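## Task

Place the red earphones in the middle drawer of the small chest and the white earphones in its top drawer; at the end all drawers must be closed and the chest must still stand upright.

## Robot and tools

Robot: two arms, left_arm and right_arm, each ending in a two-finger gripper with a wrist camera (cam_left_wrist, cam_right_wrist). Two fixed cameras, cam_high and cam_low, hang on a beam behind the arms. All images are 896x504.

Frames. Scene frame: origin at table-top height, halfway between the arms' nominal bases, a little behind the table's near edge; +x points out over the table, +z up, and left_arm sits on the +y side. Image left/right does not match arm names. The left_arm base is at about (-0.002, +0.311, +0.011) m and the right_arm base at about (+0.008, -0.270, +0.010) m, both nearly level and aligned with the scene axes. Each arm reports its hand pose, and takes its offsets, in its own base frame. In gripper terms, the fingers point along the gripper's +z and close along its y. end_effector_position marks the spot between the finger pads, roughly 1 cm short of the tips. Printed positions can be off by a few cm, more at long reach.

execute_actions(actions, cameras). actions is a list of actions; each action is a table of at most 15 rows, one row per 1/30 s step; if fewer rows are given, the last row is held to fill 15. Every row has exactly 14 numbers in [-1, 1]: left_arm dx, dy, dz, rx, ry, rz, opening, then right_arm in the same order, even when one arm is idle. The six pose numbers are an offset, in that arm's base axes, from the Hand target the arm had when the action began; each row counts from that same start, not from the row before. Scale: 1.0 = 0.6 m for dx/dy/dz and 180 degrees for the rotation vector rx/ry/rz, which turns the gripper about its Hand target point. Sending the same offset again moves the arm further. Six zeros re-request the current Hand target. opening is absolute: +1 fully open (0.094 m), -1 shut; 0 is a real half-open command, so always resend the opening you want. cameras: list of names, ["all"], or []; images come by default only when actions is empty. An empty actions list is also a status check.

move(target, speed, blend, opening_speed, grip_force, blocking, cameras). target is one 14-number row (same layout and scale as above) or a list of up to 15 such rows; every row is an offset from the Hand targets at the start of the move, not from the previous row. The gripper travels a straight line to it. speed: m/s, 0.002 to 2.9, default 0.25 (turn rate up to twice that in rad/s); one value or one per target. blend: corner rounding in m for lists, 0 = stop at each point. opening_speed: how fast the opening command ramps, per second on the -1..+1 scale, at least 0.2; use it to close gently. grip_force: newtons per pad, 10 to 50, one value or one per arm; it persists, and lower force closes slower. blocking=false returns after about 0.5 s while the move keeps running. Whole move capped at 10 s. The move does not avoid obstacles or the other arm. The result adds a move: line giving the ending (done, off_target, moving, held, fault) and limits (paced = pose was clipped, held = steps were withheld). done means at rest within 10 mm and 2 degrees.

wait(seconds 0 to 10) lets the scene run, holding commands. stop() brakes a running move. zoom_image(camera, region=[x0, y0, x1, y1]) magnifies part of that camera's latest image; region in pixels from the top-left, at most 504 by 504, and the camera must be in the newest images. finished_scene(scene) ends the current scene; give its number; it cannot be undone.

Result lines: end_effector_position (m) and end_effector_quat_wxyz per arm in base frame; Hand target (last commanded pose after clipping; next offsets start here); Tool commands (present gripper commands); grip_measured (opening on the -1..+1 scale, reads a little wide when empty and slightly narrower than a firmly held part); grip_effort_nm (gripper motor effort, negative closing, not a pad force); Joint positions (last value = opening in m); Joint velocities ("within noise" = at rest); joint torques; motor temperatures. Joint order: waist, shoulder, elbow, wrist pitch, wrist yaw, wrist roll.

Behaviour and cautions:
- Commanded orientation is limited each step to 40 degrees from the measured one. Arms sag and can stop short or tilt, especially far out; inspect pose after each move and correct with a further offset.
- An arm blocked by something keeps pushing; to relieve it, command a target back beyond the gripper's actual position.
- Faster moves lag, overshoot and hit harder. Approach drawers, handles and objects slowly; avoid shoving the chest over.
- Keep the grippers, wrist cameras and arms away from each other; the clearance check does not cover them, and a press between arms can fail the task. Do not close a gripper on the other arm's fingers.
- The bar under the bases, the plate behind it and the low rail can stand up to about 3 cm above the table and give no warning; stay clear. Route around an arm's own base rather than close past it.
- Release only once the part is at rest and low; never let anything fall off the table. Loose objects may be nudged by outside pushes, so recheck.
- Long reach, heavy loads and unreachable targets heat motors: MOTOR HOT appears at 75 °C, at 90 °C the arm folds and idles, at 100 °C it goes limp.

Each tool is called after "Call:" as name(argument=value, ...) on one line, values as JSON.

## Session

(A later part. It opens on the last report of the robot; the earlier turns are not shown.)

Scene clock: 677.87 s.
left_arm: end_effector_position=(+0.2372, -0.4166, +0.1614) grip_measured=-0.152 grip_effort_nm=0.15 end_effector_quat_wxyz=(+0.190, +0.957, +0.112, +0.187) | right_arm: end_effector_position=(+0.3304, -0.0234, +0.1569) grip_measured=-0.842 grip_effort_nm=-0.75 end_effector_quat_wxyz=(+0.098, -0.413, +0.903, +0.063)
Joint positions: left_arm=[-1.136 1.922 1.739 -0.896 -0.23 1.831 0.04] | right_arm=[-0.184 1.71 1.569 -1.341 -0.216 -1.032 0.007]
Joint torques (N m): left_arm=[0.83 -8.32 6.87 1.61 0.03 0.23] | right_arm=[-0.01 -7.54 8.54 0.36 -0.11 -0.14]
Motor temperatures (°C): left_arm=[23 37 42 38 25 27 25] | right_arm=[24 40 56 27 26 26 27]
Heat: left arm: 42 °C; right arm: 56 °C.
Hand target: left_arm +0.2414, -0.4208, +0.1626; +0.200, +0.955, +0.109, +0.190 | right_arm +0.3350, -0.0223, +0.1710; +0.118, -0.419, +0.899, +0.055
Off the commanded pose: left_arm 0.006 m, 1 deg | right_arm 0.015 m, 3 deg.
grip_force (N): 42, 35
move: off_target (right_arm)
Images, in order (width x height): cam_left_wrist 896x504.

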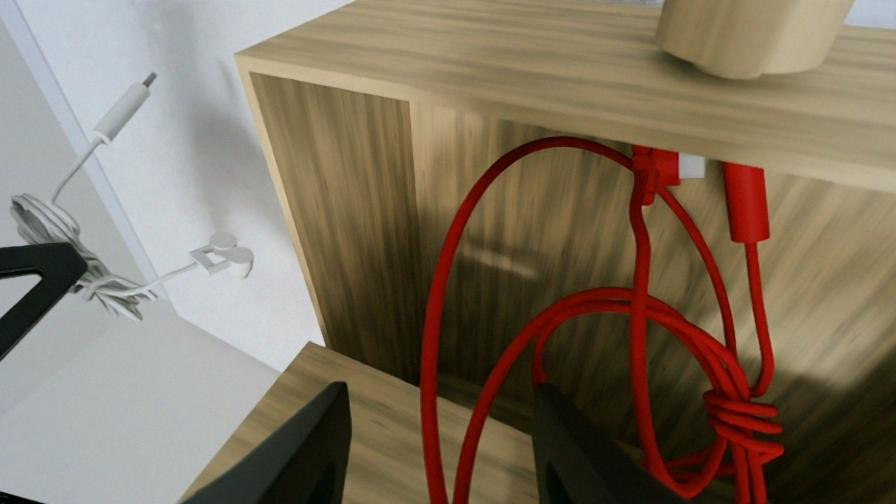

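Call:
move(target=[[-0.05, 0.04, 0.15, 0, 0, 0, -0.149, 0, 0, 0, 0, 0, 0, -0.93], [0.0327, 0.0747, 0.1457, 0, 0, 0, -1.0, 0, 0, 0, 0, 0, 0, -0.93], [0.0335, 0.074, 0.0857, 0, 0, 0, -1.0, 0, 0, 0, 0, 0, 0, -0.93]], speed=[0.15, 0.15, 0.06], blend=[0.01, 0, 0], cameras=["cam_left_wrist"])

Scene clock: 730.17 s.
left_arm: end_effector_position=(+0.2658, -0.3751, +0.2135) grip_measured=-0.984 grip_effort_nm=-0.86 end_effector_quat_wxyz=(+0.195, +0.954, +0.118, +0.193) | right_arm: end_effector_position=(+0.3304, -0.0234, +0.1569) grip_measured=-0.842 grip_effort_nm=-0.75 end_effector_quat_wxyz=(+0.098, -0.413, +0.903, +0.063)
Joint positions: left_arm=[-1.024 1.838 1.827 -1.033 -0.184 1.922 0.001] | right_arm=[-0.184 1.71 1.569 -1.341 -0.216 -1.032 0.007]
Joint torques (N m): left_arm=[-0.12 -8.8 5.55 1.49 0.14 0.22] | right_arm=[0.02 -7.34 8.53 0.38 -0.1 -0.16]
Motor temperatures (°C): left_arm=[23 38 41 38 25 27 25] | right_arm=[24 41 57 27 26 26 27]
Heat: left arm: 41 °C; right arm: 57 °C.
Hand target: left_arm +0.2614, -0.3765, +0.2142; +0.201, +0.955, +0.109, +0.190 | right_arm +0.3350, -0.0223, +0.1710; +0.118, -0.419, +0.899, +0.055
Off the commanded pose: left_arm 0.005 m, 1 deg | right_arm 0.015 m, 3 deg.
grip_force (N): 42, 35
move: off_target (right_arm); target 2's new opening was sent with left_arm's hand 0.014 m and 2 deg from that target
Images, in order (width x height): cam_left_wrist 896x504.

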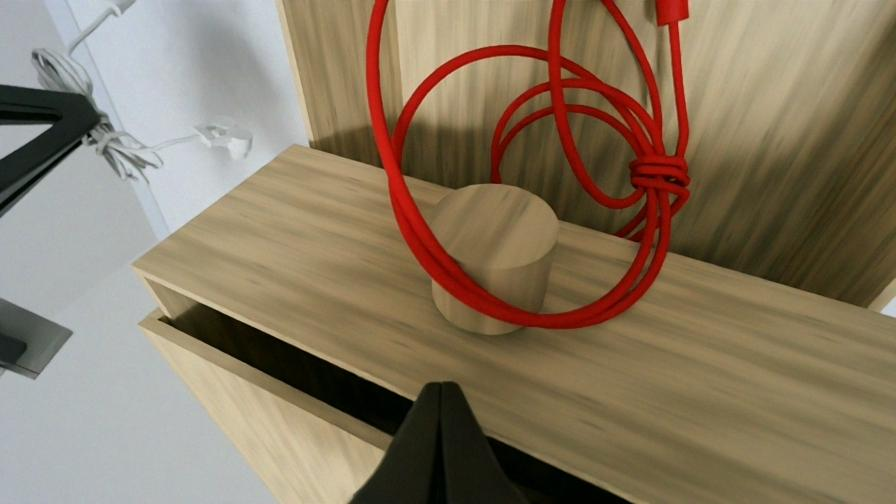

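Call:
move(target=[[0.01, 0.0015, -0.0233, 0, 0, 0, -1.0, 0, 0, 0, 0, 0, 0, -0.93], [-0.1137, -0.0167, -0.0233, 0, 0, 0, -1.0, 0, 0, 0, 0, 0, 0, -0.93], [-0.1137, -0.0167, 0.08, 0, 0, 0, -1.0, 0, 0, 0, 0, 0, 0, -0.93]], speed=[0.06, 0.08, 0.15], cameras=["cam_left_wrist", "cam_high"])

Scene clock: 757.97 s.
left_arm: end_effector_position=(+0.1943, -0.3842, +0.2560) grip_measured=-0.984 grip_effort_nm=-0.86 end_effector_quat_wxyz=(+0.195, +0.956, +0.108, +0.188) | right_arm: end_effector_position=(+0.3304, -0.0234, +0.1569) grip_measured=-0.842 grip_effort_nm=-0.75 end_effector_quat_wxyz=(+0.098, -0.413, +0.903, +0.063)
Joint positions: left_arm=[-1.207 1.811 1.978 -1.249 -0.26 1.775 0.001] | right_arm=[-0.184 1.71 1.569 -1.341 -0.216 -1.032 0.007]
Joint torques (N m): left_arm=[-0.25 -6.78 8.98 1.21 -0.05 0.05] | right_arm=[-0.01 -7.42 8.75 0.43 -0.13 -0.14]
Motor temperatures (°C): left_arm=[23 39 41 38 25 27 26] | right_arm=[24 41 57 27 26 26 27]
Heat: left arm: 41 °C; right arm: 57 °C.
Hand target: left_arm +0.1932, -0.3865, +0.2621; +0.201, +0.955, +0.110, +0.190 | right_arm +0.3350, -0.0223, +0.1710; +0.118, -0.419, +0.899, +0.055
Off the commanded pose: left_arm 0.007 m, 1 deg | right_arm 0.015 m, 3 deg.
grip_force (N): 42, 35
move: off_target (right_arm)
Images, in order (width x height): cam_high 896x504, cam_left_wrist 896x504.

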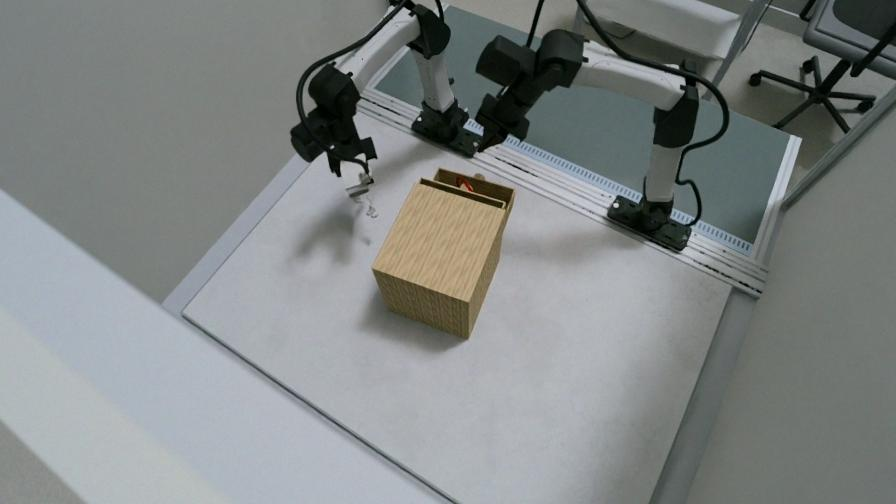

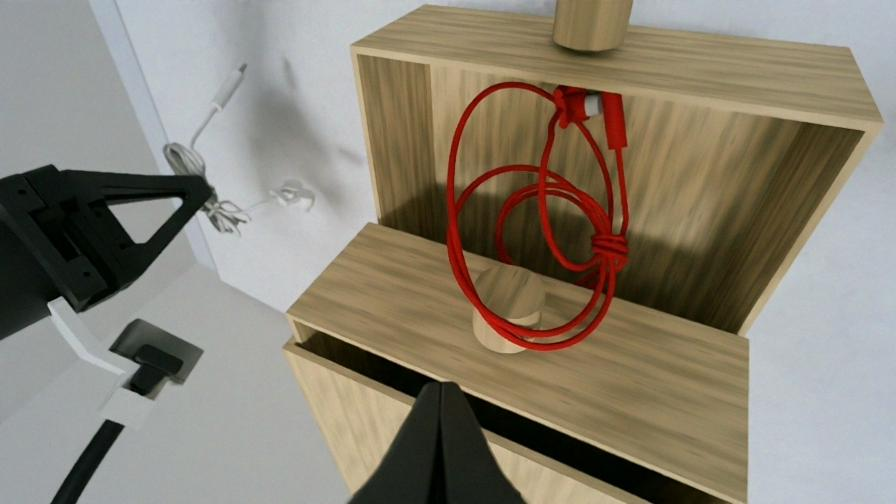

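Call:
execute_actions(actions=[], cameras=["all"])

Scene clock: 778.37 s.
left_arm: end_effector_position=(+0.1943, -0.3841, +0.2560) grip_measured=-0.984 grip_effort_nm=-0.86 end_effector_quat_wxyz=(+0.195, +0.957, +0.108, +0.188) | right_arm: end_effector_position=(+0.3304, -0.0234, +0.1569) grip_measured=-0.842 grip_effort_nm=-0.75 end_effector_quat_wxyz=(+0.098, -0.413, +0.903, +0.063)
Joint positions: left_arm=[-1.207 1.811 1.978 -1.249 -0.26 1.775 0.001] | right_arm=[-0.184 1.71 1.569 -1.341 -0.216 -1.032 0.007]
Joint velocities: within noise
Joint torques (N m): left_arm=[-0.24 -6.84 9.02 1.22 -0.07 0.06] | right_arm=[-0.05 -7.32 8.51 0.41 -0.14 -0.15]
Motor temperatures (°C): left_arm=[23 38 43 37 25 27 26] | right_arm=[24 41 57 27 26 26 27]
Heat: left arm: 43 °C; right arm: 57 °C.
Hand target: left_arm +0.1932, -0.3865, +0.2621; +0.201, +0.955, +0.109, +0.190 | right_arm +0.3350, -0.0223, +0.1710; +0.118, -0.419, +0.899, +0.055
Tool commands: left_gripper/opening=-1.0 right_gripper/opening=-0.93
Off the commanded pose: left_arm 0.007 m, 1 deg | right_arm 0.015 m, 3 deg.
grip_force (N): 42, 35

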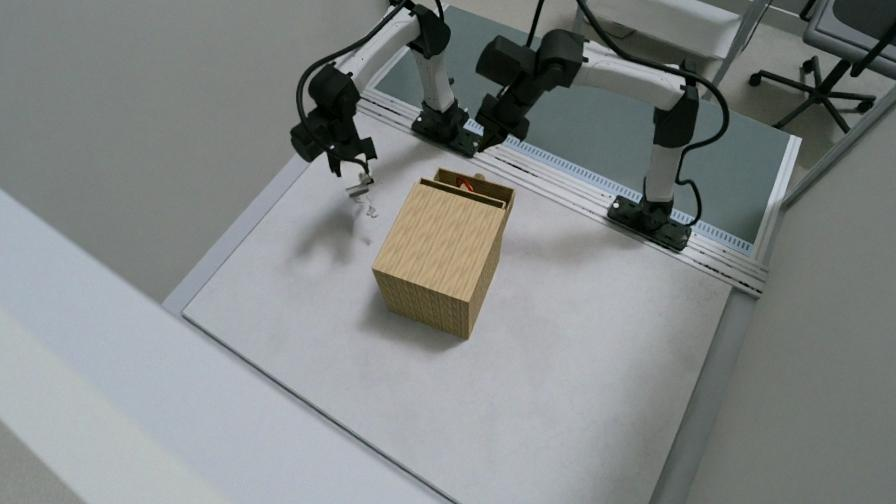

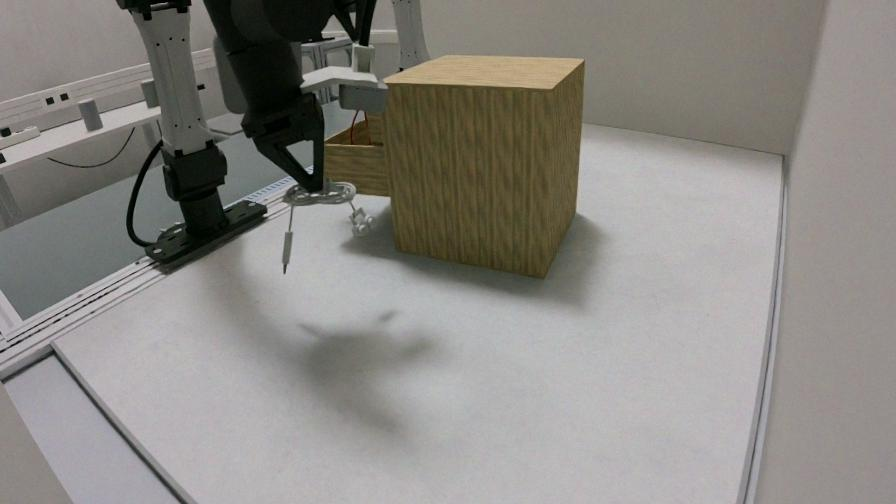

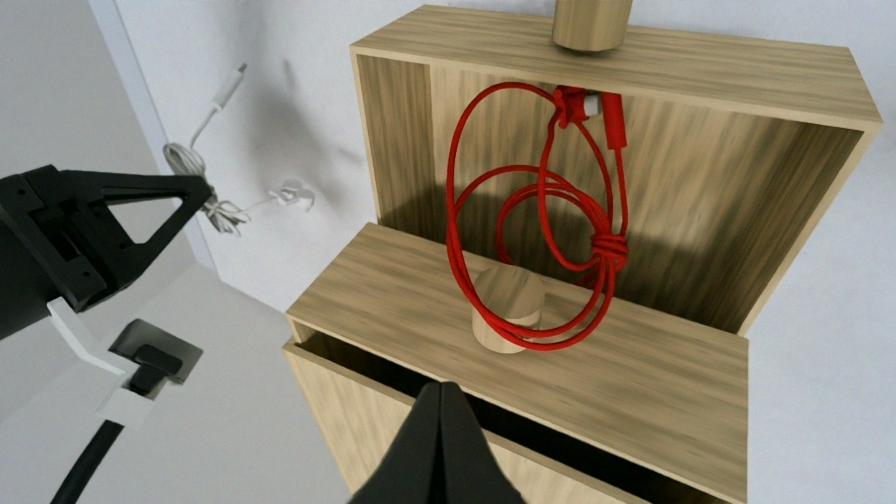

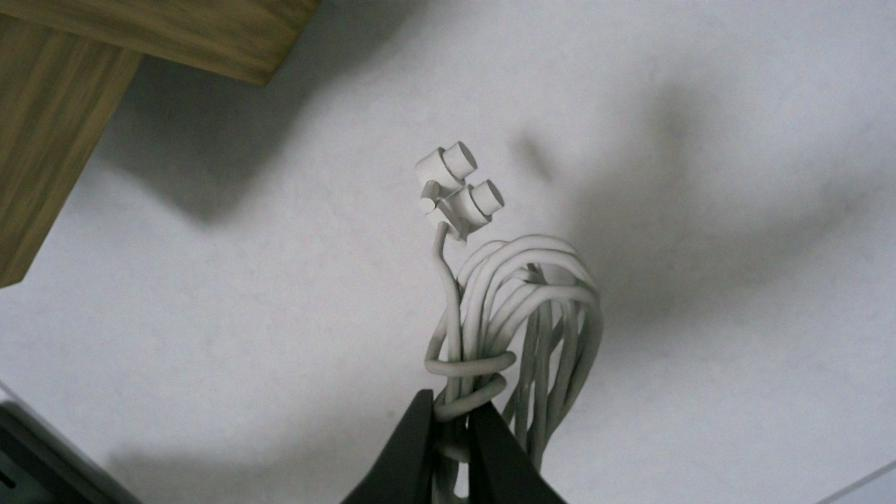

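Call:
zoom_image(camera="cam_left_wrist", region=[400, 220, 680, 400])

Call:
zoom_image(camera="cam_low", region=[310, 40, 450, 210])

Scaled by 1.800 from the camera's 896x504 image, which has a finer 1280x720 frame.

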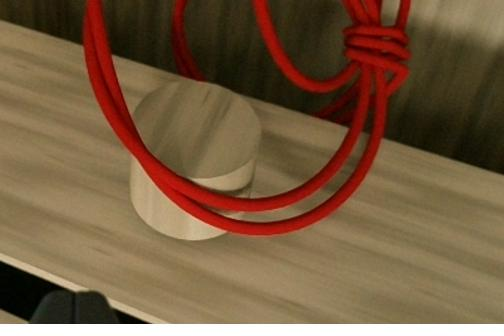

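Scaled by 2.965 from the camera's 896x504 image, which has a finer 1280x720 frame.

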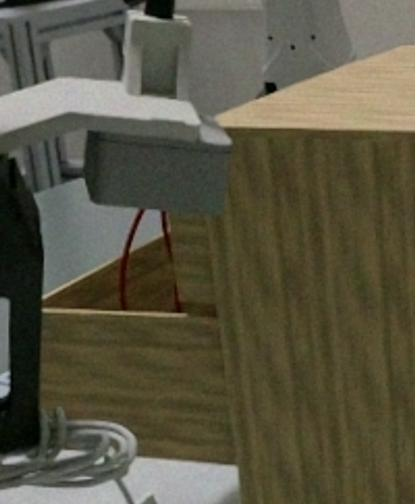

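Call:
zoom_image(camera="cam_left_wrist", region=[460, 290, 620, 370])

Call:
zoom_image(camera="cam_high", region=[410, 150, 530, 220])

Scaled by 3.150 from the camera's 896x504 image, which has a finer 1280x720 frame.

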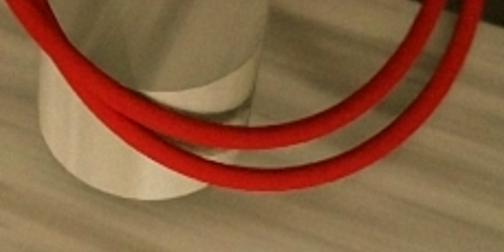

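Scaled by 4.200 from the camera's 896x504 image, which has a finer 1280x720 frame.

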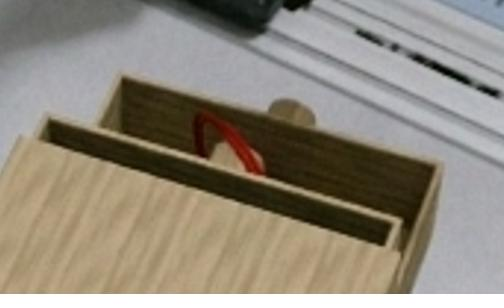

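Call:
move(target=[-0.0127, 0.0660, 0.0, 0, 0, 0, -0.3, 0, 0, 0, 0, 0, 0, -0.93], speed=0.2, cameras=["cam_left_wrist"])

Call:
zoom_image(camera="cam_left_wrist", region=[300, 180, 580, 360])

Scene clock: 851.23 s.
left_arm: end_effector_position=(+0.1845, -0.3462, +0.2573) grip_measured=-0.303 grip_effort_nm=0.15 end_effector_quat_wxyz=(+0.188, +0.958, +0.112, +0.188) | right_arm: end_effector_position=(+0.3304, -0.0234, +0.1569) grip_measured=-0.842 grip_effort_nm=-0.74 end_effector_quat_wxyz=(+0.098, -0.413, +0.903, +0.063)
Joint positions: left_arm=[-1.196 1.667 1.818 -1.245 -0.26 1.778 0.033] | right_arm=[-0.184 1.71 1.569 -1.341 -0.216 -1.032 0.007]
Joint torques (N m): left_arm=[0.69 -7.36 5.81 1.5 0.09 0.19] | right_arm=[-0.1 -7.39 8.49 0.39 -0.1 -0.12]
Motor temperatures (°C): left_arm=[23 36 45 35 25 27 26] | right_arm=[24 42 58 26 26 26 27]
Heat: left arm: 45 °C; right arm: 58 °C.
Hand target: left_arm +0.1855, -0.3469, +0.2621; +0.200, +0.955, +0.109, +0.190 | right_arm +0.3350, -0.0223, +0.1710; +0.118, -0.419, +0.899, +0.055
Off the commanded pose: left_arm 0.005 m, 1 deg | right_arm 0.015 m, 3 deg.
grip_force (N): 42, 35
move: off_target (right_arm)
Images, in order (width x height): cam_left_wrist 896x504.

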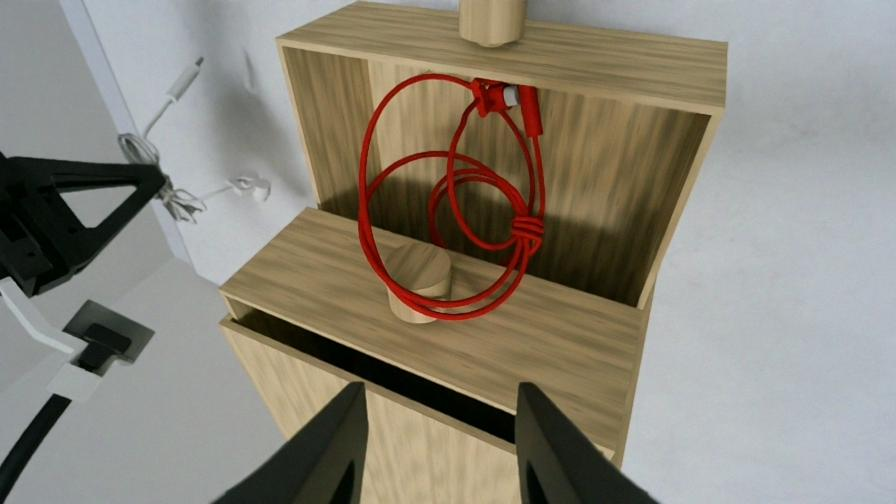

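Scaled by 1.800 from the camera's 896x504 image, which has a finer 1280x720 frame.

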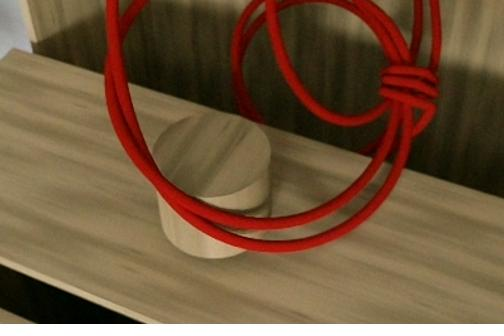

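Call:
move(target=[[0.03, 0.0, 0.0, -0.1005, 0.0815, 0.2145, -0.3, 0, 0, 0, 0, 0, 0, -0.93], [0.0792, -0.0083, -0.0300, -0.1005, 0.0815, 0.2145, -0.3, 0, 0, 0, 0, 0, 0, -0.93]], speed=0.3, blend=[0.02, 0], cameras=["cam_left_wrist"])

Call:
zoom_image(camera="cam_left_wrist", region=[280, 200, 640, 460])

Scene clock: 1006.13 s.
left_arm: end_effector_position=(+0.2337, -0.3458, +0.2442) grip_measured=-0.303 grip_effort_nm=0.15 end_effector_quat_wxyz=(+0.247, +0.840, +0.470, +0.112) | right_arm: end_effector_position=(+0.3304, -0.0234, +0.1569) grip_measured=-0.842 grip_effort_nm=-0.75 end_effector_quat_wxyz=(+0.098, -0.413, +0.903, +0.063)
Joint positions: left_arm=[-1.068 1.719 1.813 -1.157 -0.221 1.111 0.033] | right_arm=[-0.184 1.71 1.569 -1.341 -0.216 -1.032 0.007]
Joint torques (N m): left_arm=[-0.03 -6.61 6.31 1.62 0.11 0.04] | right_arm=[0.02 -7.45 8.49 0.38 -0.12 -0.21]
Motor temperatures (°C): left_arm=[23 35 38 36 25 27 25] | right_arm=[24 43 59 26 26 26 27]
Heat: left arm: 38 °C; right arm: 59 °C.
Hand target: left_arm +0.2330, -0.3520, +0.2440; +0.256, +0.839, +0.469, +0.105 | right_arm +0.3350, -0.0223, +0.1710; +0.118, -0.419, +0.899, +0.055
Off the commanded pose: left_arm 0.006 m, 1 deg | right_arm 0.015 m, 3 deg.
grip_force (N): 42, 35
move: off_target (right_arm); blend cut to 0.0175 m at target 1
Images, in order (width x height): cam_left_wrist 896x504.

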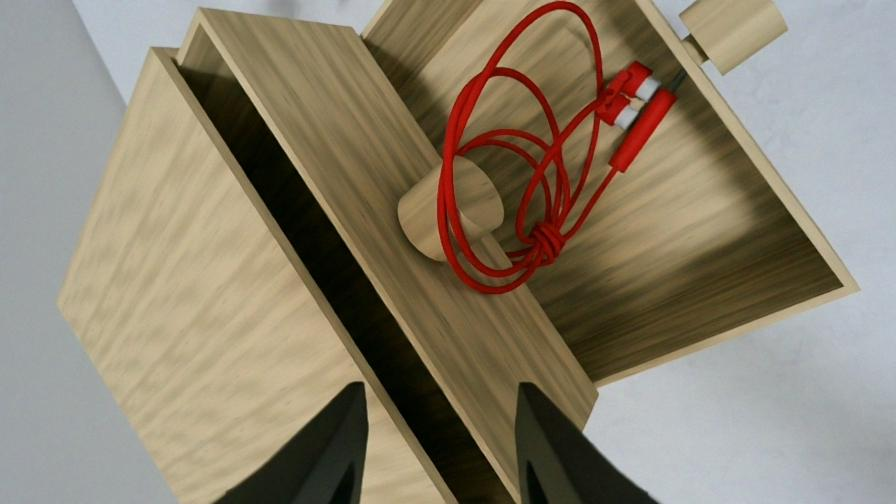

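Scaled by 1.400 from the camera's 896x504 image, which has a finer 1280x720 frame.

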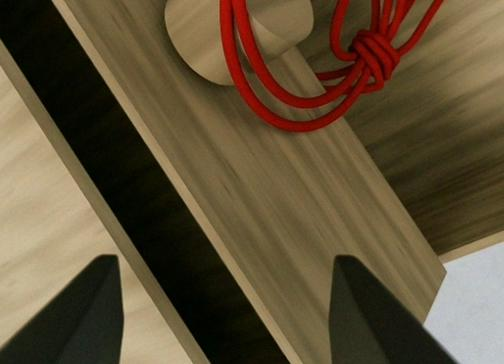

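Call:
move(target=[0.0323, -0.0308, -0.0800, 0, 0, 0, -0.3, 0, 0, 0, 0, 0, 0, -0.93], speed=0.12, cameras=["cam_left_wrist"])

Call:
zoom_image(camera="cam_left_wrist", region=[280, 220, 640, 480])

Scene clock: 1024.63 s.
left_arm: end_effector_position=(+0.2482, -0.3656, +0.1953) grip_measured=-0.303 grip_effort_nm=0.15 end_effector_quat_wxyz=(+0.245, +0.841, +0.471, +0.105) | right_arm: end_effector_position=(+0.3304, -0.0234, +0.1569) grip_measured=-0.842 grip_effort_nm=-0.75 end_effector_quat_wxyz=(+0.098, -0.413, +0.903, +0.063)
Joint positions: left_arm=[-1.053 1.773 1.682 -0.976 -0.202 1.119 0.033] | right_arm=[-0.184 1.71 1.569 -1.341 -0.216 -1.032 0.007]
Joint torques (N m): left_arm=[0.66 -7.08 6.72 1.7 0.04 0.19] | right_arm=[-0.1 -7.39 8.61 0.43 -0.13 -0.17]
Motor temperatures (°C): left_arm=[23 34 38 36 25 27 25] | right_arm=[24 43 59 26 26 26 27]
Heat: left arm: 38 °C; right arm: 59 °C.
Hand target: left_arm +0.2525, -0.3703, +0.1961; +0.256, +0.839, +0.469, +0.105 | right_arm +0.3350, -0.0223, +0.1710; +0.118, -0.419, +0.899, +0.055
Off the commanded pose: left_arm 0.006 m, 1 deg | right_arm 0.015 m, 3 deg.
grip_force (N): 42, 35
move: off_target (right_arm)
Images, in order (width x height): cam_left_wrist 896x504.

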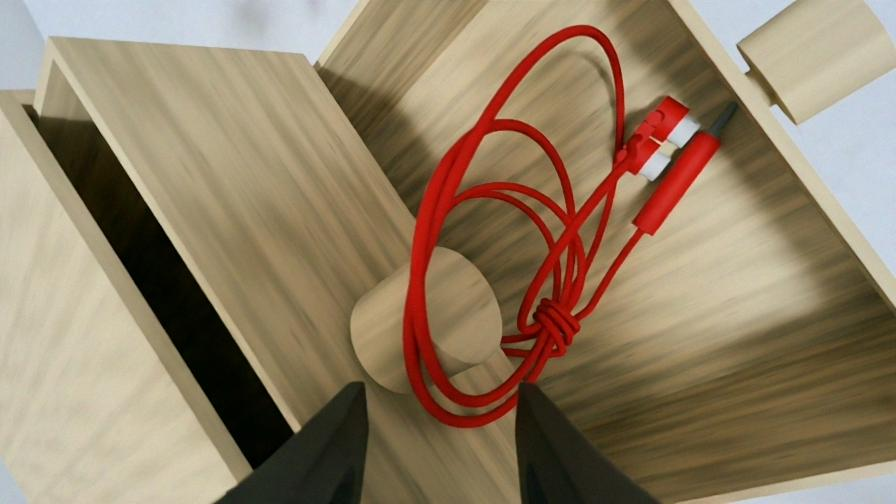

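Scaled by 1.400 from the camera's 896x504 image, which has a finer 1280x720 frame.

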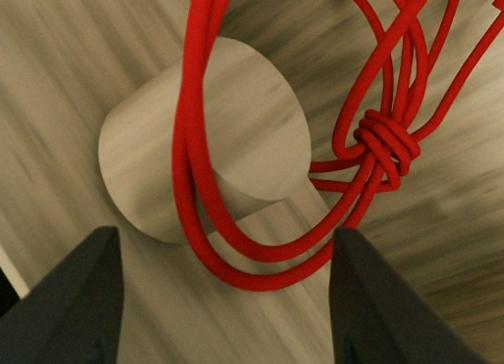

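Call:
move(target=[0, 0, 0, 0, 0, 0, -0.94, 0, 0, 0, 0, 0, 0, -0.93], opening_speed=0.8, grip_force=[45, 35], cameras=["cam_left_wrist"])

Call:
zoom_image(camera="cam_left_wrist", region=[340, 260, 600, 450])

Scene clock: 1037.90 s.
left_arm: end_effector_position=(+0.2491, -0.3671, +0.1963) grip_measured=-0.937 grip_effort_nm=-0.13 end_effector_quat_wxyz=(+0.248, +0.840, +0.471, +0.105) | right_arm: end_effector_position=(+0.3304, -0.0234, +0.1569) grip_measured=-0.842 grip_effort_nm=-0.75 end_effector_quat_wxyz=(+0.098, -0.413, +0.903, +0.063)
Joint positions: left_arm=[-1.053 1.773 1.682 -0.968 -0.202 1.119 0.003] | right_arm=[-0.184 1.71 1.569 -1.341 -0.216 -1.032 0.007]
Joint torques (N m): left_arm=[0.72 -7.12 6.74 1.63 0.05 0.2] | right_arm=[-0.14 -7.34 8.51 0.43 -0.14 -0.16]
Motor temperatures (°C): left_arm=[23 35 38 37 25 27 25] | right_arm=[24 43 59 26 26 26 27]
Heat: left arm: 38 °C; right arm: 59 °C.
Hand target: left_arm +0.2525, -0.3703, +0.1961; +0.256, +0.839, +0.469, +0.105 | right_arm +0.3350, -0.0223, +0.1710; +0.118, -0.419, +0.899, +0.055
Off the commanded pose: left_arm 0.005 m, 1 deg | right_arm 0.015 m, 3 deg.
grip_force (N): 45, 35
move: off_target (right_arm)
Images, in order (width x height): cam_left_wrist 896x504.

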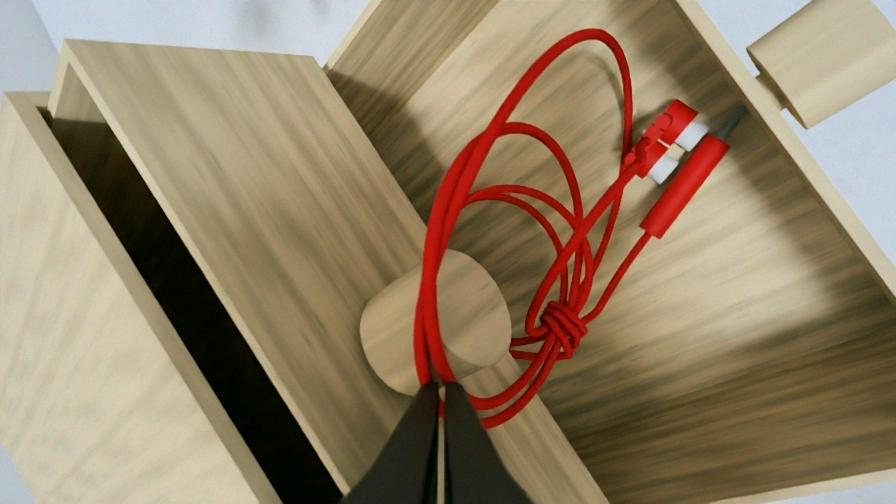

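Scaled by 1.938 from the camera's 896x504 image, which has a finer 1280x720 frame.

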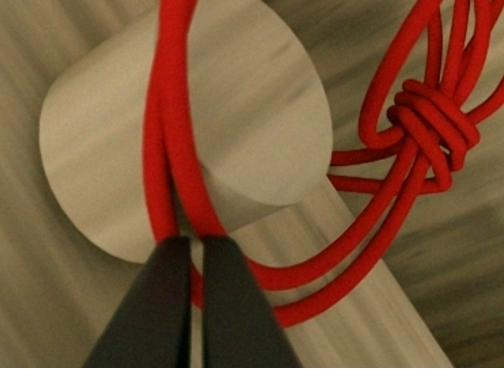

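Call:
move(target=[[0, 0, 0, 0, 0, 0, -0.45, 0, 0, 0, 0, 0, 0, -0.93], [0.0200, 0.0170, -0.0270, 0, 0, 0, -0.45, 0, 0, 0, 0, 0, 0, -0.93]], speed=0.1, cameras=["cam_left_wrist"])

Call:
zoom_image(camera="cam_left_wrist", region=[340, 260, 600, 450])

Scene clock: 1080.43 s.
left_arm: end_effector_position=(+0.2645, -0.3623, +0.1873) grip_measured=-0.453 grip_effort_nm=0.14 end_effector_quat_wxyz=(+0.261, +0.836, +0.471, +0.110) | right_arm: end_effector_position=(+0.3304, -0.0234, +0.1569) grip_measured=-0.842 grip_effort_nm=-0.75 end_effector_quat_wxyz=(+0.098, -0.413, +0.903, +0.063)
Joint positions: left_arm=[-1.013 1.758 1.612 -0.879 -0.189 1.155 0.026] | right_arm=[-0.184 1.71 1.569 -1.341 -0.216 -1.032 0.007]
Joint torques (N m): left_arm=[1.03 -7.41 5.16 1.57 0.18 0.2] | right_arm=[-0.02 -7.56 8.49 0.38 -0.21 -0.14]
Motor temperatures (°C): left_arm=[23 35 39 38 25 27 25] | right_arm=[24 43 59 26 26 26 27]
Heat: left arm: 39 °C; right arm: 59 °C.
Hand target: left_arm +0.2645, -0.3601, +0.1799; +0.256, +0.839, +0.469, +0.105 | right_arm +0.3350, -0.0223, +0.1710; +0.118, -0.419, +0.899, +0.055
Off the commanded pose: left_arm 0.008 m, 1 deg | right_arm 0.015 m, 3 deg.
grip_force (N): 45, 35
move: off_target (right_arm)
Images, in order (width x height): cam_left_wrist 896x504.

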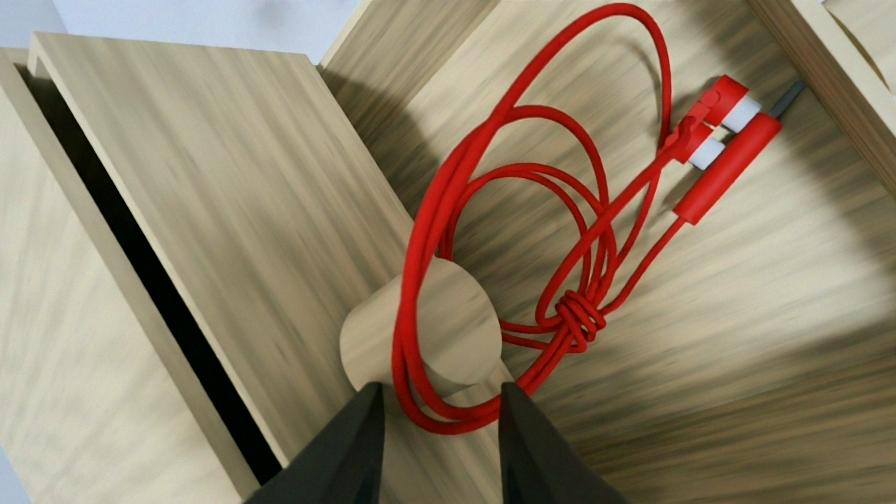

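Scaled by 1.938 from the camera's 896x504 image, which has a finer 1280x720 frame.

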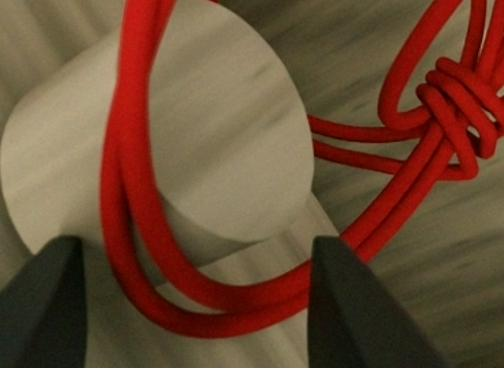

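Call:
move(target=[0.0135, 0.0097, -0.0090, 0, 0, 0, -0.45, 0, 0, 0, 0, 0, 0, -0.93], speed=0.06, cameras=["cam_left_wrist"])

Call:
zoom_image(camera="cam_left_wrist", region=[340, 260, 600, 450])

Scene clock: 1125.03 s.
left_arm: end_effector_position=(+0.2731, -0.3604, +0.1868) grip_measured=-0.453 grip_effort_nm=0.14 end_effector_quat_wxyz=(+0.272, +0.833, +0.469, +0.109) | right_arm: end_effector_position=(+0.3304, -0.0234, +0.1569) grip_measured=-0.842 grip_effort_nm=-0.75 end_effector_quat_wxyz=(+0.098, -0.413, +0.903, +0.063)
Joint positions: left_arm=[-0.988 1.75 1.589 -0.838 -0.171 1.179 0.026] | right_arm=[-0.184 1.71 1.569 -1.341 -0.216 -1.032 0.007]
Joint torques (N m): left_arm=[1.24 -6.99 4.93 1.44 0.12 0.17] | right_arm=[0.06 -7.45 8.51 0.38 -0.11 -0.16]
Motor temperatures (°C): left_arm=[23 34 38 39 25 27 25] | right_arm=[24 43 59 26 26 26 27]
Heat: left arm: 39 °C; right arm: 59 °C.
Hand target: left_arm +0.2725, -0.3543, +0.1744; +0.256, +0.839, +0.469, +0.105 | right_arm +0.3350, -0.0223, +0.1710; +0.118, -0.419, +0.899, +0.055
Off the commanded pose: left_arm 0.014 m, 2 deg | right_arm 0.015 m, 3 deg.
grip_force (N): 45, 35
move: off_target (left_arm, right_arm)
Images, in order (width x height): cam_left_wrist 896x504.

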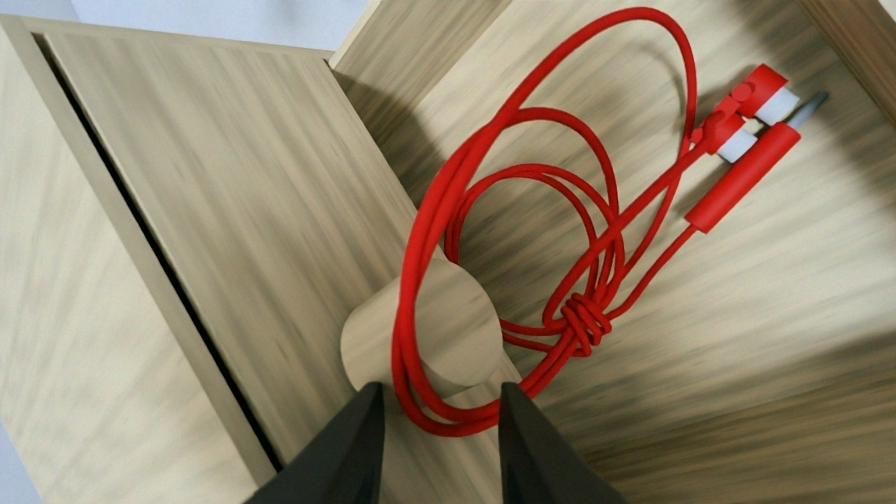

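Scaled by 1.938 from the camera's 896x504 image, which has a finer 1280x720 frame.

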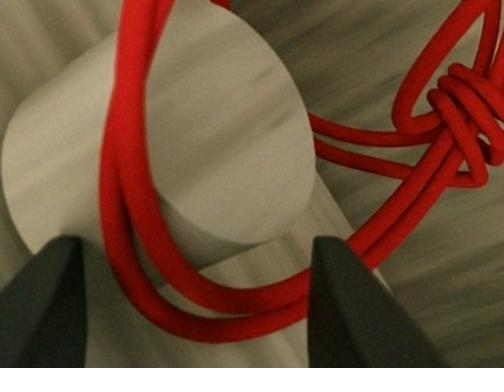

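Call:
move(target=[[0.0, 0.003, 0.0090, 0, 0, 0, -0.45, 0, 0, 0, 0, 0, 0, -0.93], [0.0, 0.003, 0.0095, 0, 0, 0, -0.94, 0, 0, 0, 0, 0, 0, -0.93]], speed=0.1, opening_speed=0.6, cameras=["cam_left_wrist"])

Call:
zoom_image(camera="cam_left_wrist", region=[340, 260, 600, 450])

Scene clock: 1134.93 s.
left_arm: end_effector_position=(+0.2743, -0.3549, +0.1852) grip_measured=-0.940 grip_effort_nm=-0.62 end_effector_quat_wxyz=(+0.264, +0.834, +0.472, +0.109) | right_arm: end_effector_position=(+0.3304, -0.0234, +0.1569) grip_measured=-0.842 grip_effort_nm=-0.75 end_effector_quat_wxyz=(+0.098, -0.413, +0.903, +0.063)
Joint positions: left_arm=[-0.978 1.747 1.587 -0.854 -0.169 1.183 0.003] | right_arm=[-0.184 1.71 1.569 -1.341 -0.216 -1.032 0.007]
Joint velocities: left_arm=[0.002 -0.007 0.002 -0.007 -0.007 0.007 -0.004] | right_arm=[within noise]
Joint torques (N m): left_arm=[0.51 -7.13 6.49 1.39 0.15 0.15] | right_arm=[-0.24 -7.35 8.62 0.4 -0.12 -0.16]
Motor temperatures (°C): left_arm=[23 35 37 38 25 27 25] | right_arm=[24 43 59 26 26 26 27]
Heat: left arm: 38 °C; right arm: 59 °C.
Hand target: left_arm +0.2726, -0.3525, +0.1801; +0.256, +0.839, +0.469, +0.105 | right_arm +0.3350, -0.0223, +0.1710; +0.118, -0.419, +0.899, +0.055
Off the commanded pose: left_arm 0.006 m, 1 deg | right_arm 0.015 m, 3 deg.
grip_force (N): 45, 35
move: off_target (right_arm)
Images, in order (width x height): cam_left_wrist 896x504.

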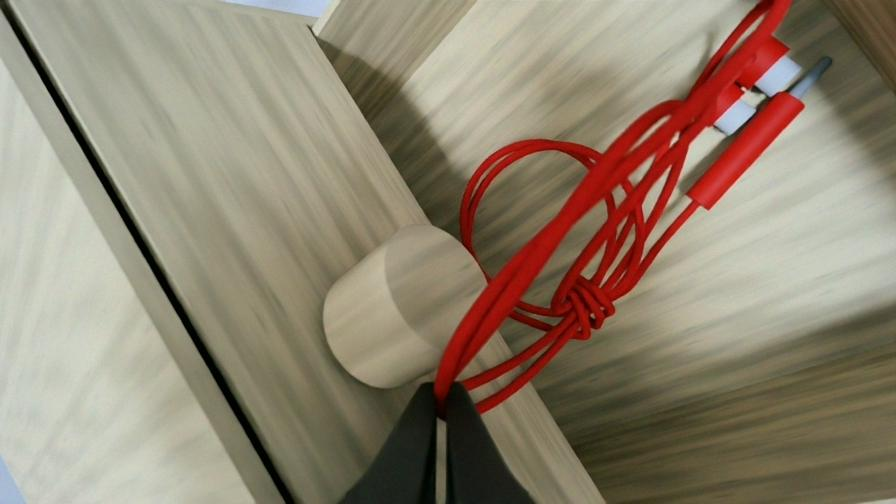

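Scaled by 1.938 from the camera's 896x504 image, which has a finer 1280x720 frame.

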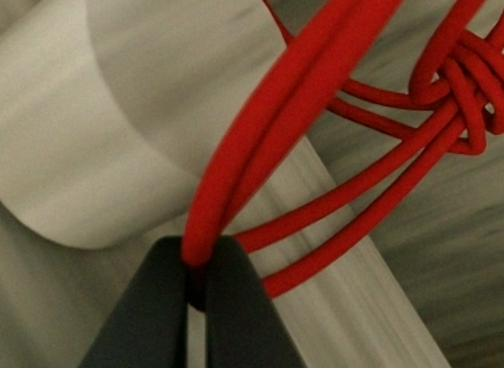

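Call:
move(target=[-0.0650, 0.0040, 0.0500, 0, 0, 0, -0.96, 0, 0, 0, 0, 0, 0, -0.93], speed=0.1, cameras=["cam_left_wrist"])

Call:
zoom_image(camera="cam_left_wrist", region=[340, 260, 600, 450])

Scene clock: 1142.23 s.
left_arm: end_effector_position=(+0.2343, -0.3468, +0.1906) grip_measured=-0.953 grip_effort_nm=-0.93 end_effector_quat_wxyz=(+0.233, +0.845, +0.469, +0.105) | right_arm: end_effector_position=(+0.3304, -0.0234, +0.1569) grip_measured=-0.842 grip_effort_nm=-0.75 end_effector_quat_wxyz=(+0.098, -0.413, +0.903, +0.063)
Joint positions: left_arm=[-1.06 1.7 1.587 -0.978 -0.203 1.118 0.002] | right_arm=[-0.184 1.71 1.569 -1.341 -0.216 -1.032 0.007]
Joint torques (N m): left_arm=[-0.34 -8.57 10.09 1.24 -0.03 0.04] | right_arm=[-0.06 -7.43 8.54 0.43 -0.13 -0.15]
Motor temperatures (°C): left_arm=[23 35 37 38 25 27 25] | right_arm=[24 43 59 26 26 26 27]
Heat: left arm: 38 °C; right arm: 59 °C.
Hand target: left_arm +0.2337, -0.3500, +0.2101; +0.256, +0.839, +0.469, +0.105 | right_arm +0.3350, -0.0223, +0.1710; +0.118, -0.419, +0.899, +0.055
Off the commanded pose: left_arm 0.020 m, 3 deg | right_arm 0.015 m, 3 deg.
grip_force (N): 45, 35
move: off_target (left_arm, right_arm)
Images, in order (width x height): cam_left_wrist 896x504.

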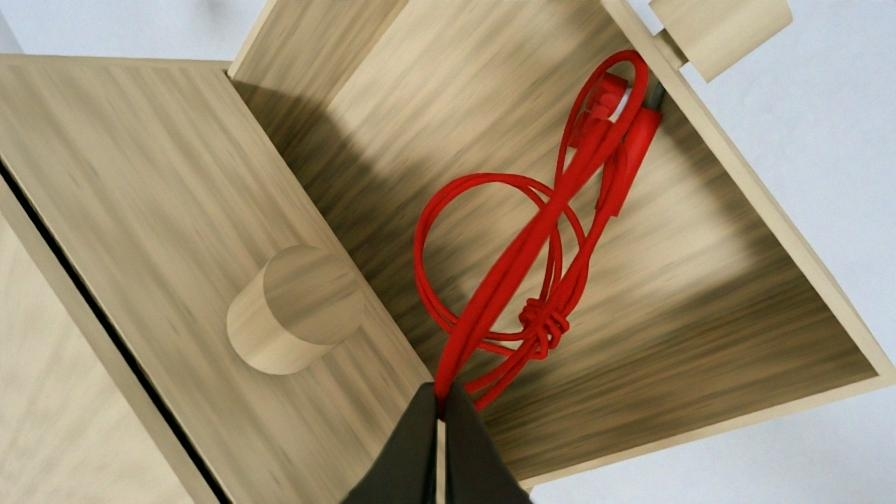

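Scaled by 1.938 from the camera's 896x504 image, which has a finer 1280x720 frame.

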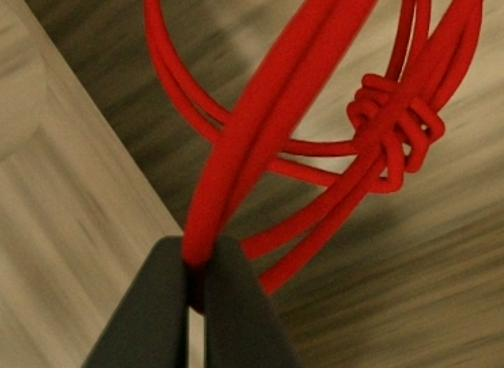

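Call:
move(target=[-0.0153, 0.0517, -0.1300, 0, 0, 0, -0.96, 0, 0, 0, 0, 0, 0, -0.93], speed=0.12, cameras=["cam_left_wrist", "cam_high"])

Call:
zoom_image(camera="cam_high", region=[390, 130, 540, 230])

Scene clock: 1159.57 s.
left_arm: end_effector_position=(+0.2220, -0.3172, +0.1242) grip_measured=-0.953 grip_effort_nm=-0.92 end_effector_quat_wxyz=(+0.237, +0.843, +0.471, +0.107) | right_arm: end_effector_position=(+0.3304, -0.0234, +0.1569) grip_measured=-0.842 grip_effort_nm=-0.75 end_effector_quat_wxyz=(+0.098, -0.413, +0.903, +0.063)
Joint positions: left_arm=[-1.051 1.576 1.187 -0.692 -0.203 1.122 0.002] | right_arm=[-0.184 1.71 1.569 -1.341 -0.216 -1.032 0.007]
Joint torques (N m): left_arm=[0.85 -7.72 6.46 1.59 0.09 0.21] | right_arm=[-0.05 -7.47 8.53 0.42 -0.15 -0.21]
Motor temperatures (°C): left_arm=[23 37 38 36 25 27 25] | right_arm=[24 43 60 26 26 26 27]
Heat: left arm: 38 °C; right arm: 60 °C.
Hand target: left_arm +0.2244, -0.3191, +0.1322; +0.256, +0.839, +0.469, +0.105 | right_arm +0.3350, -0.0223, +0.1710; +0.118, -0.419, +0.899, +0.055
Off the commanded pose: left_arm 0.009 m, 2 deg | right_arm 0.015 m, 3 deg.
grip_force (N): 45, 35
move: off_target (right_arm)
Images, in order (width x height): cam_high 896x504, cam_left_wrist 896x504.

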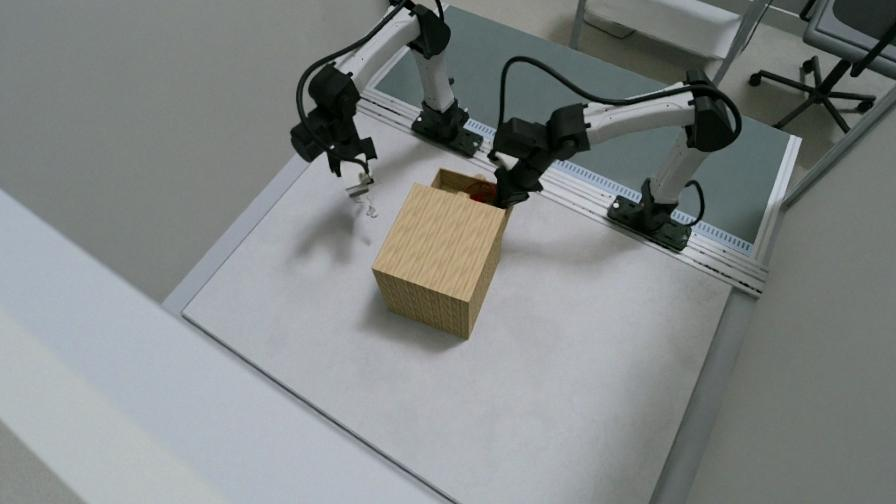

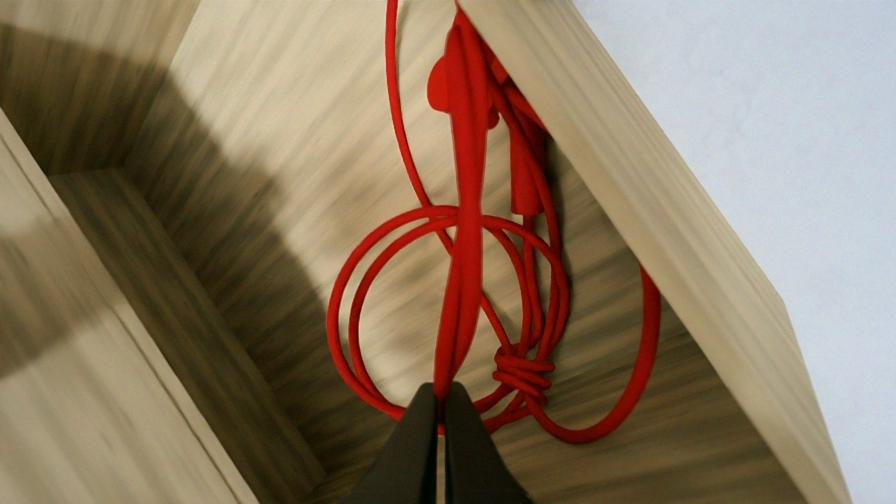

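Scaled by 3.360 from the camera's 896x504 image, which has a finer 1280x720 frame.

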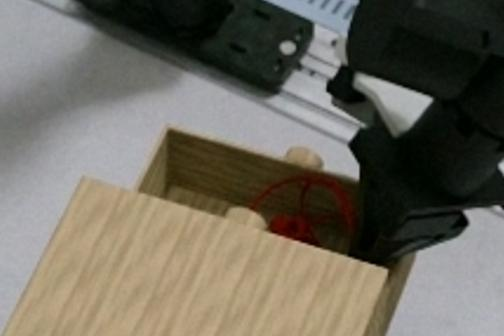

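Call:
move(target=[0.0, 0.0, -0.0450, 0, 0, 0, -0.96, 0, 0, 0, 0, 0, 0, -0.93], speed=0.1, cameras=["cam_left_wrist", "cam_low"])

Call:
zoom_image(camera="cam_low", region=[310, 40, 450, 210])

Scene clock: 1170.80 s.
left_arm: end_effector_position=(+0.2269, -0.3259, +0.1121) grip_measured=-0.953 grip_effort_nm=-0.92 end_effector_quat_wxyz=(+0.268, +0.835, +0.469, +0.107) | right_arm: end_effector_position=(+0.3304, -0.0234, +0.1569) grip_measured=-0.842 grip_effort_nm=-0.75 end_effector_quat_wxyz=(+0.098, -0.413, +0.903, +0.063)
Joint positions: left_arm=[-1.051 1.576 1.106 -0.547 -0.203 1.124 0.002] | right_arm=[-0.184 1.71 1.569 -1.341 -0.216 -1.032 0.007]
Joint torques (N m): left_arm=[0.9 -6.15 5.67 1.38 0.1 0.16] | right_arm=[-0.1 -7.32 8.43 0.41 -0.11 -0.17]
Motor temperatures (°C): left_arm=[23 37 39 36 25 27 26] | right_arm=[24 43 60 26 26 26 27]
Heat: left arm: 39 °C; right arm: 60 °C.
Hand target: left_arm +0.2244, -0.3191, +0.1052; +0.256, +0.839, +0.469, +0.105 | right_arm +0.3350, -0.0223, +0.1710; +0.118, -0.419, +0.899, +0.055
Off the commanded pose: left_arm 0.010 m, 2 deg | right_arm 0.015 m, 3 deg.
grip_force (N): 45, 35
move: off_target (right_arm)
Images, in order (width x height): cam_low 896x504, cam_left_wrist 896x504.

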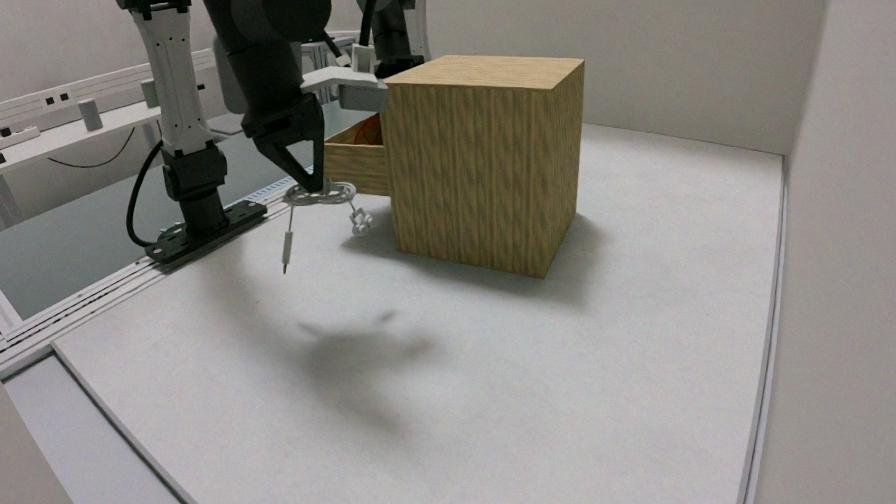

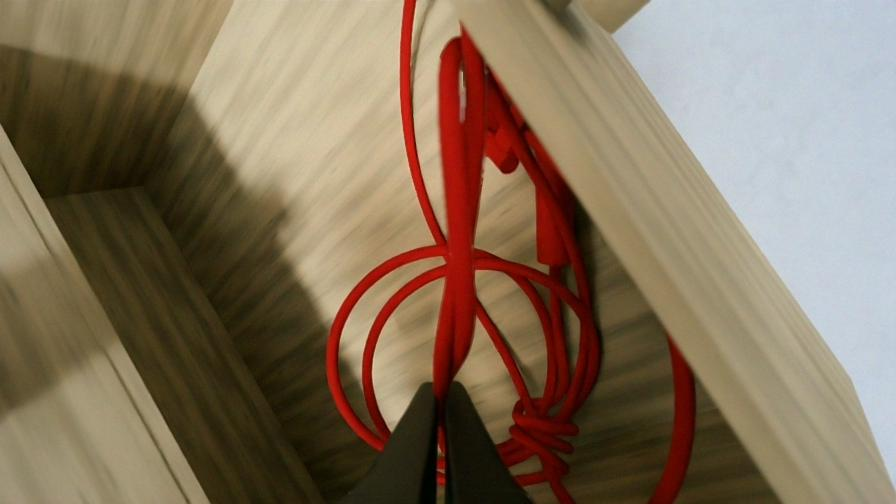

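Scaled by 2.965 from the camera's 896x504 image, which has a finer 1280x720 frame.

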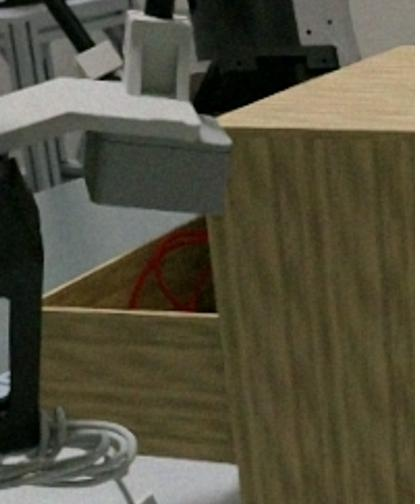

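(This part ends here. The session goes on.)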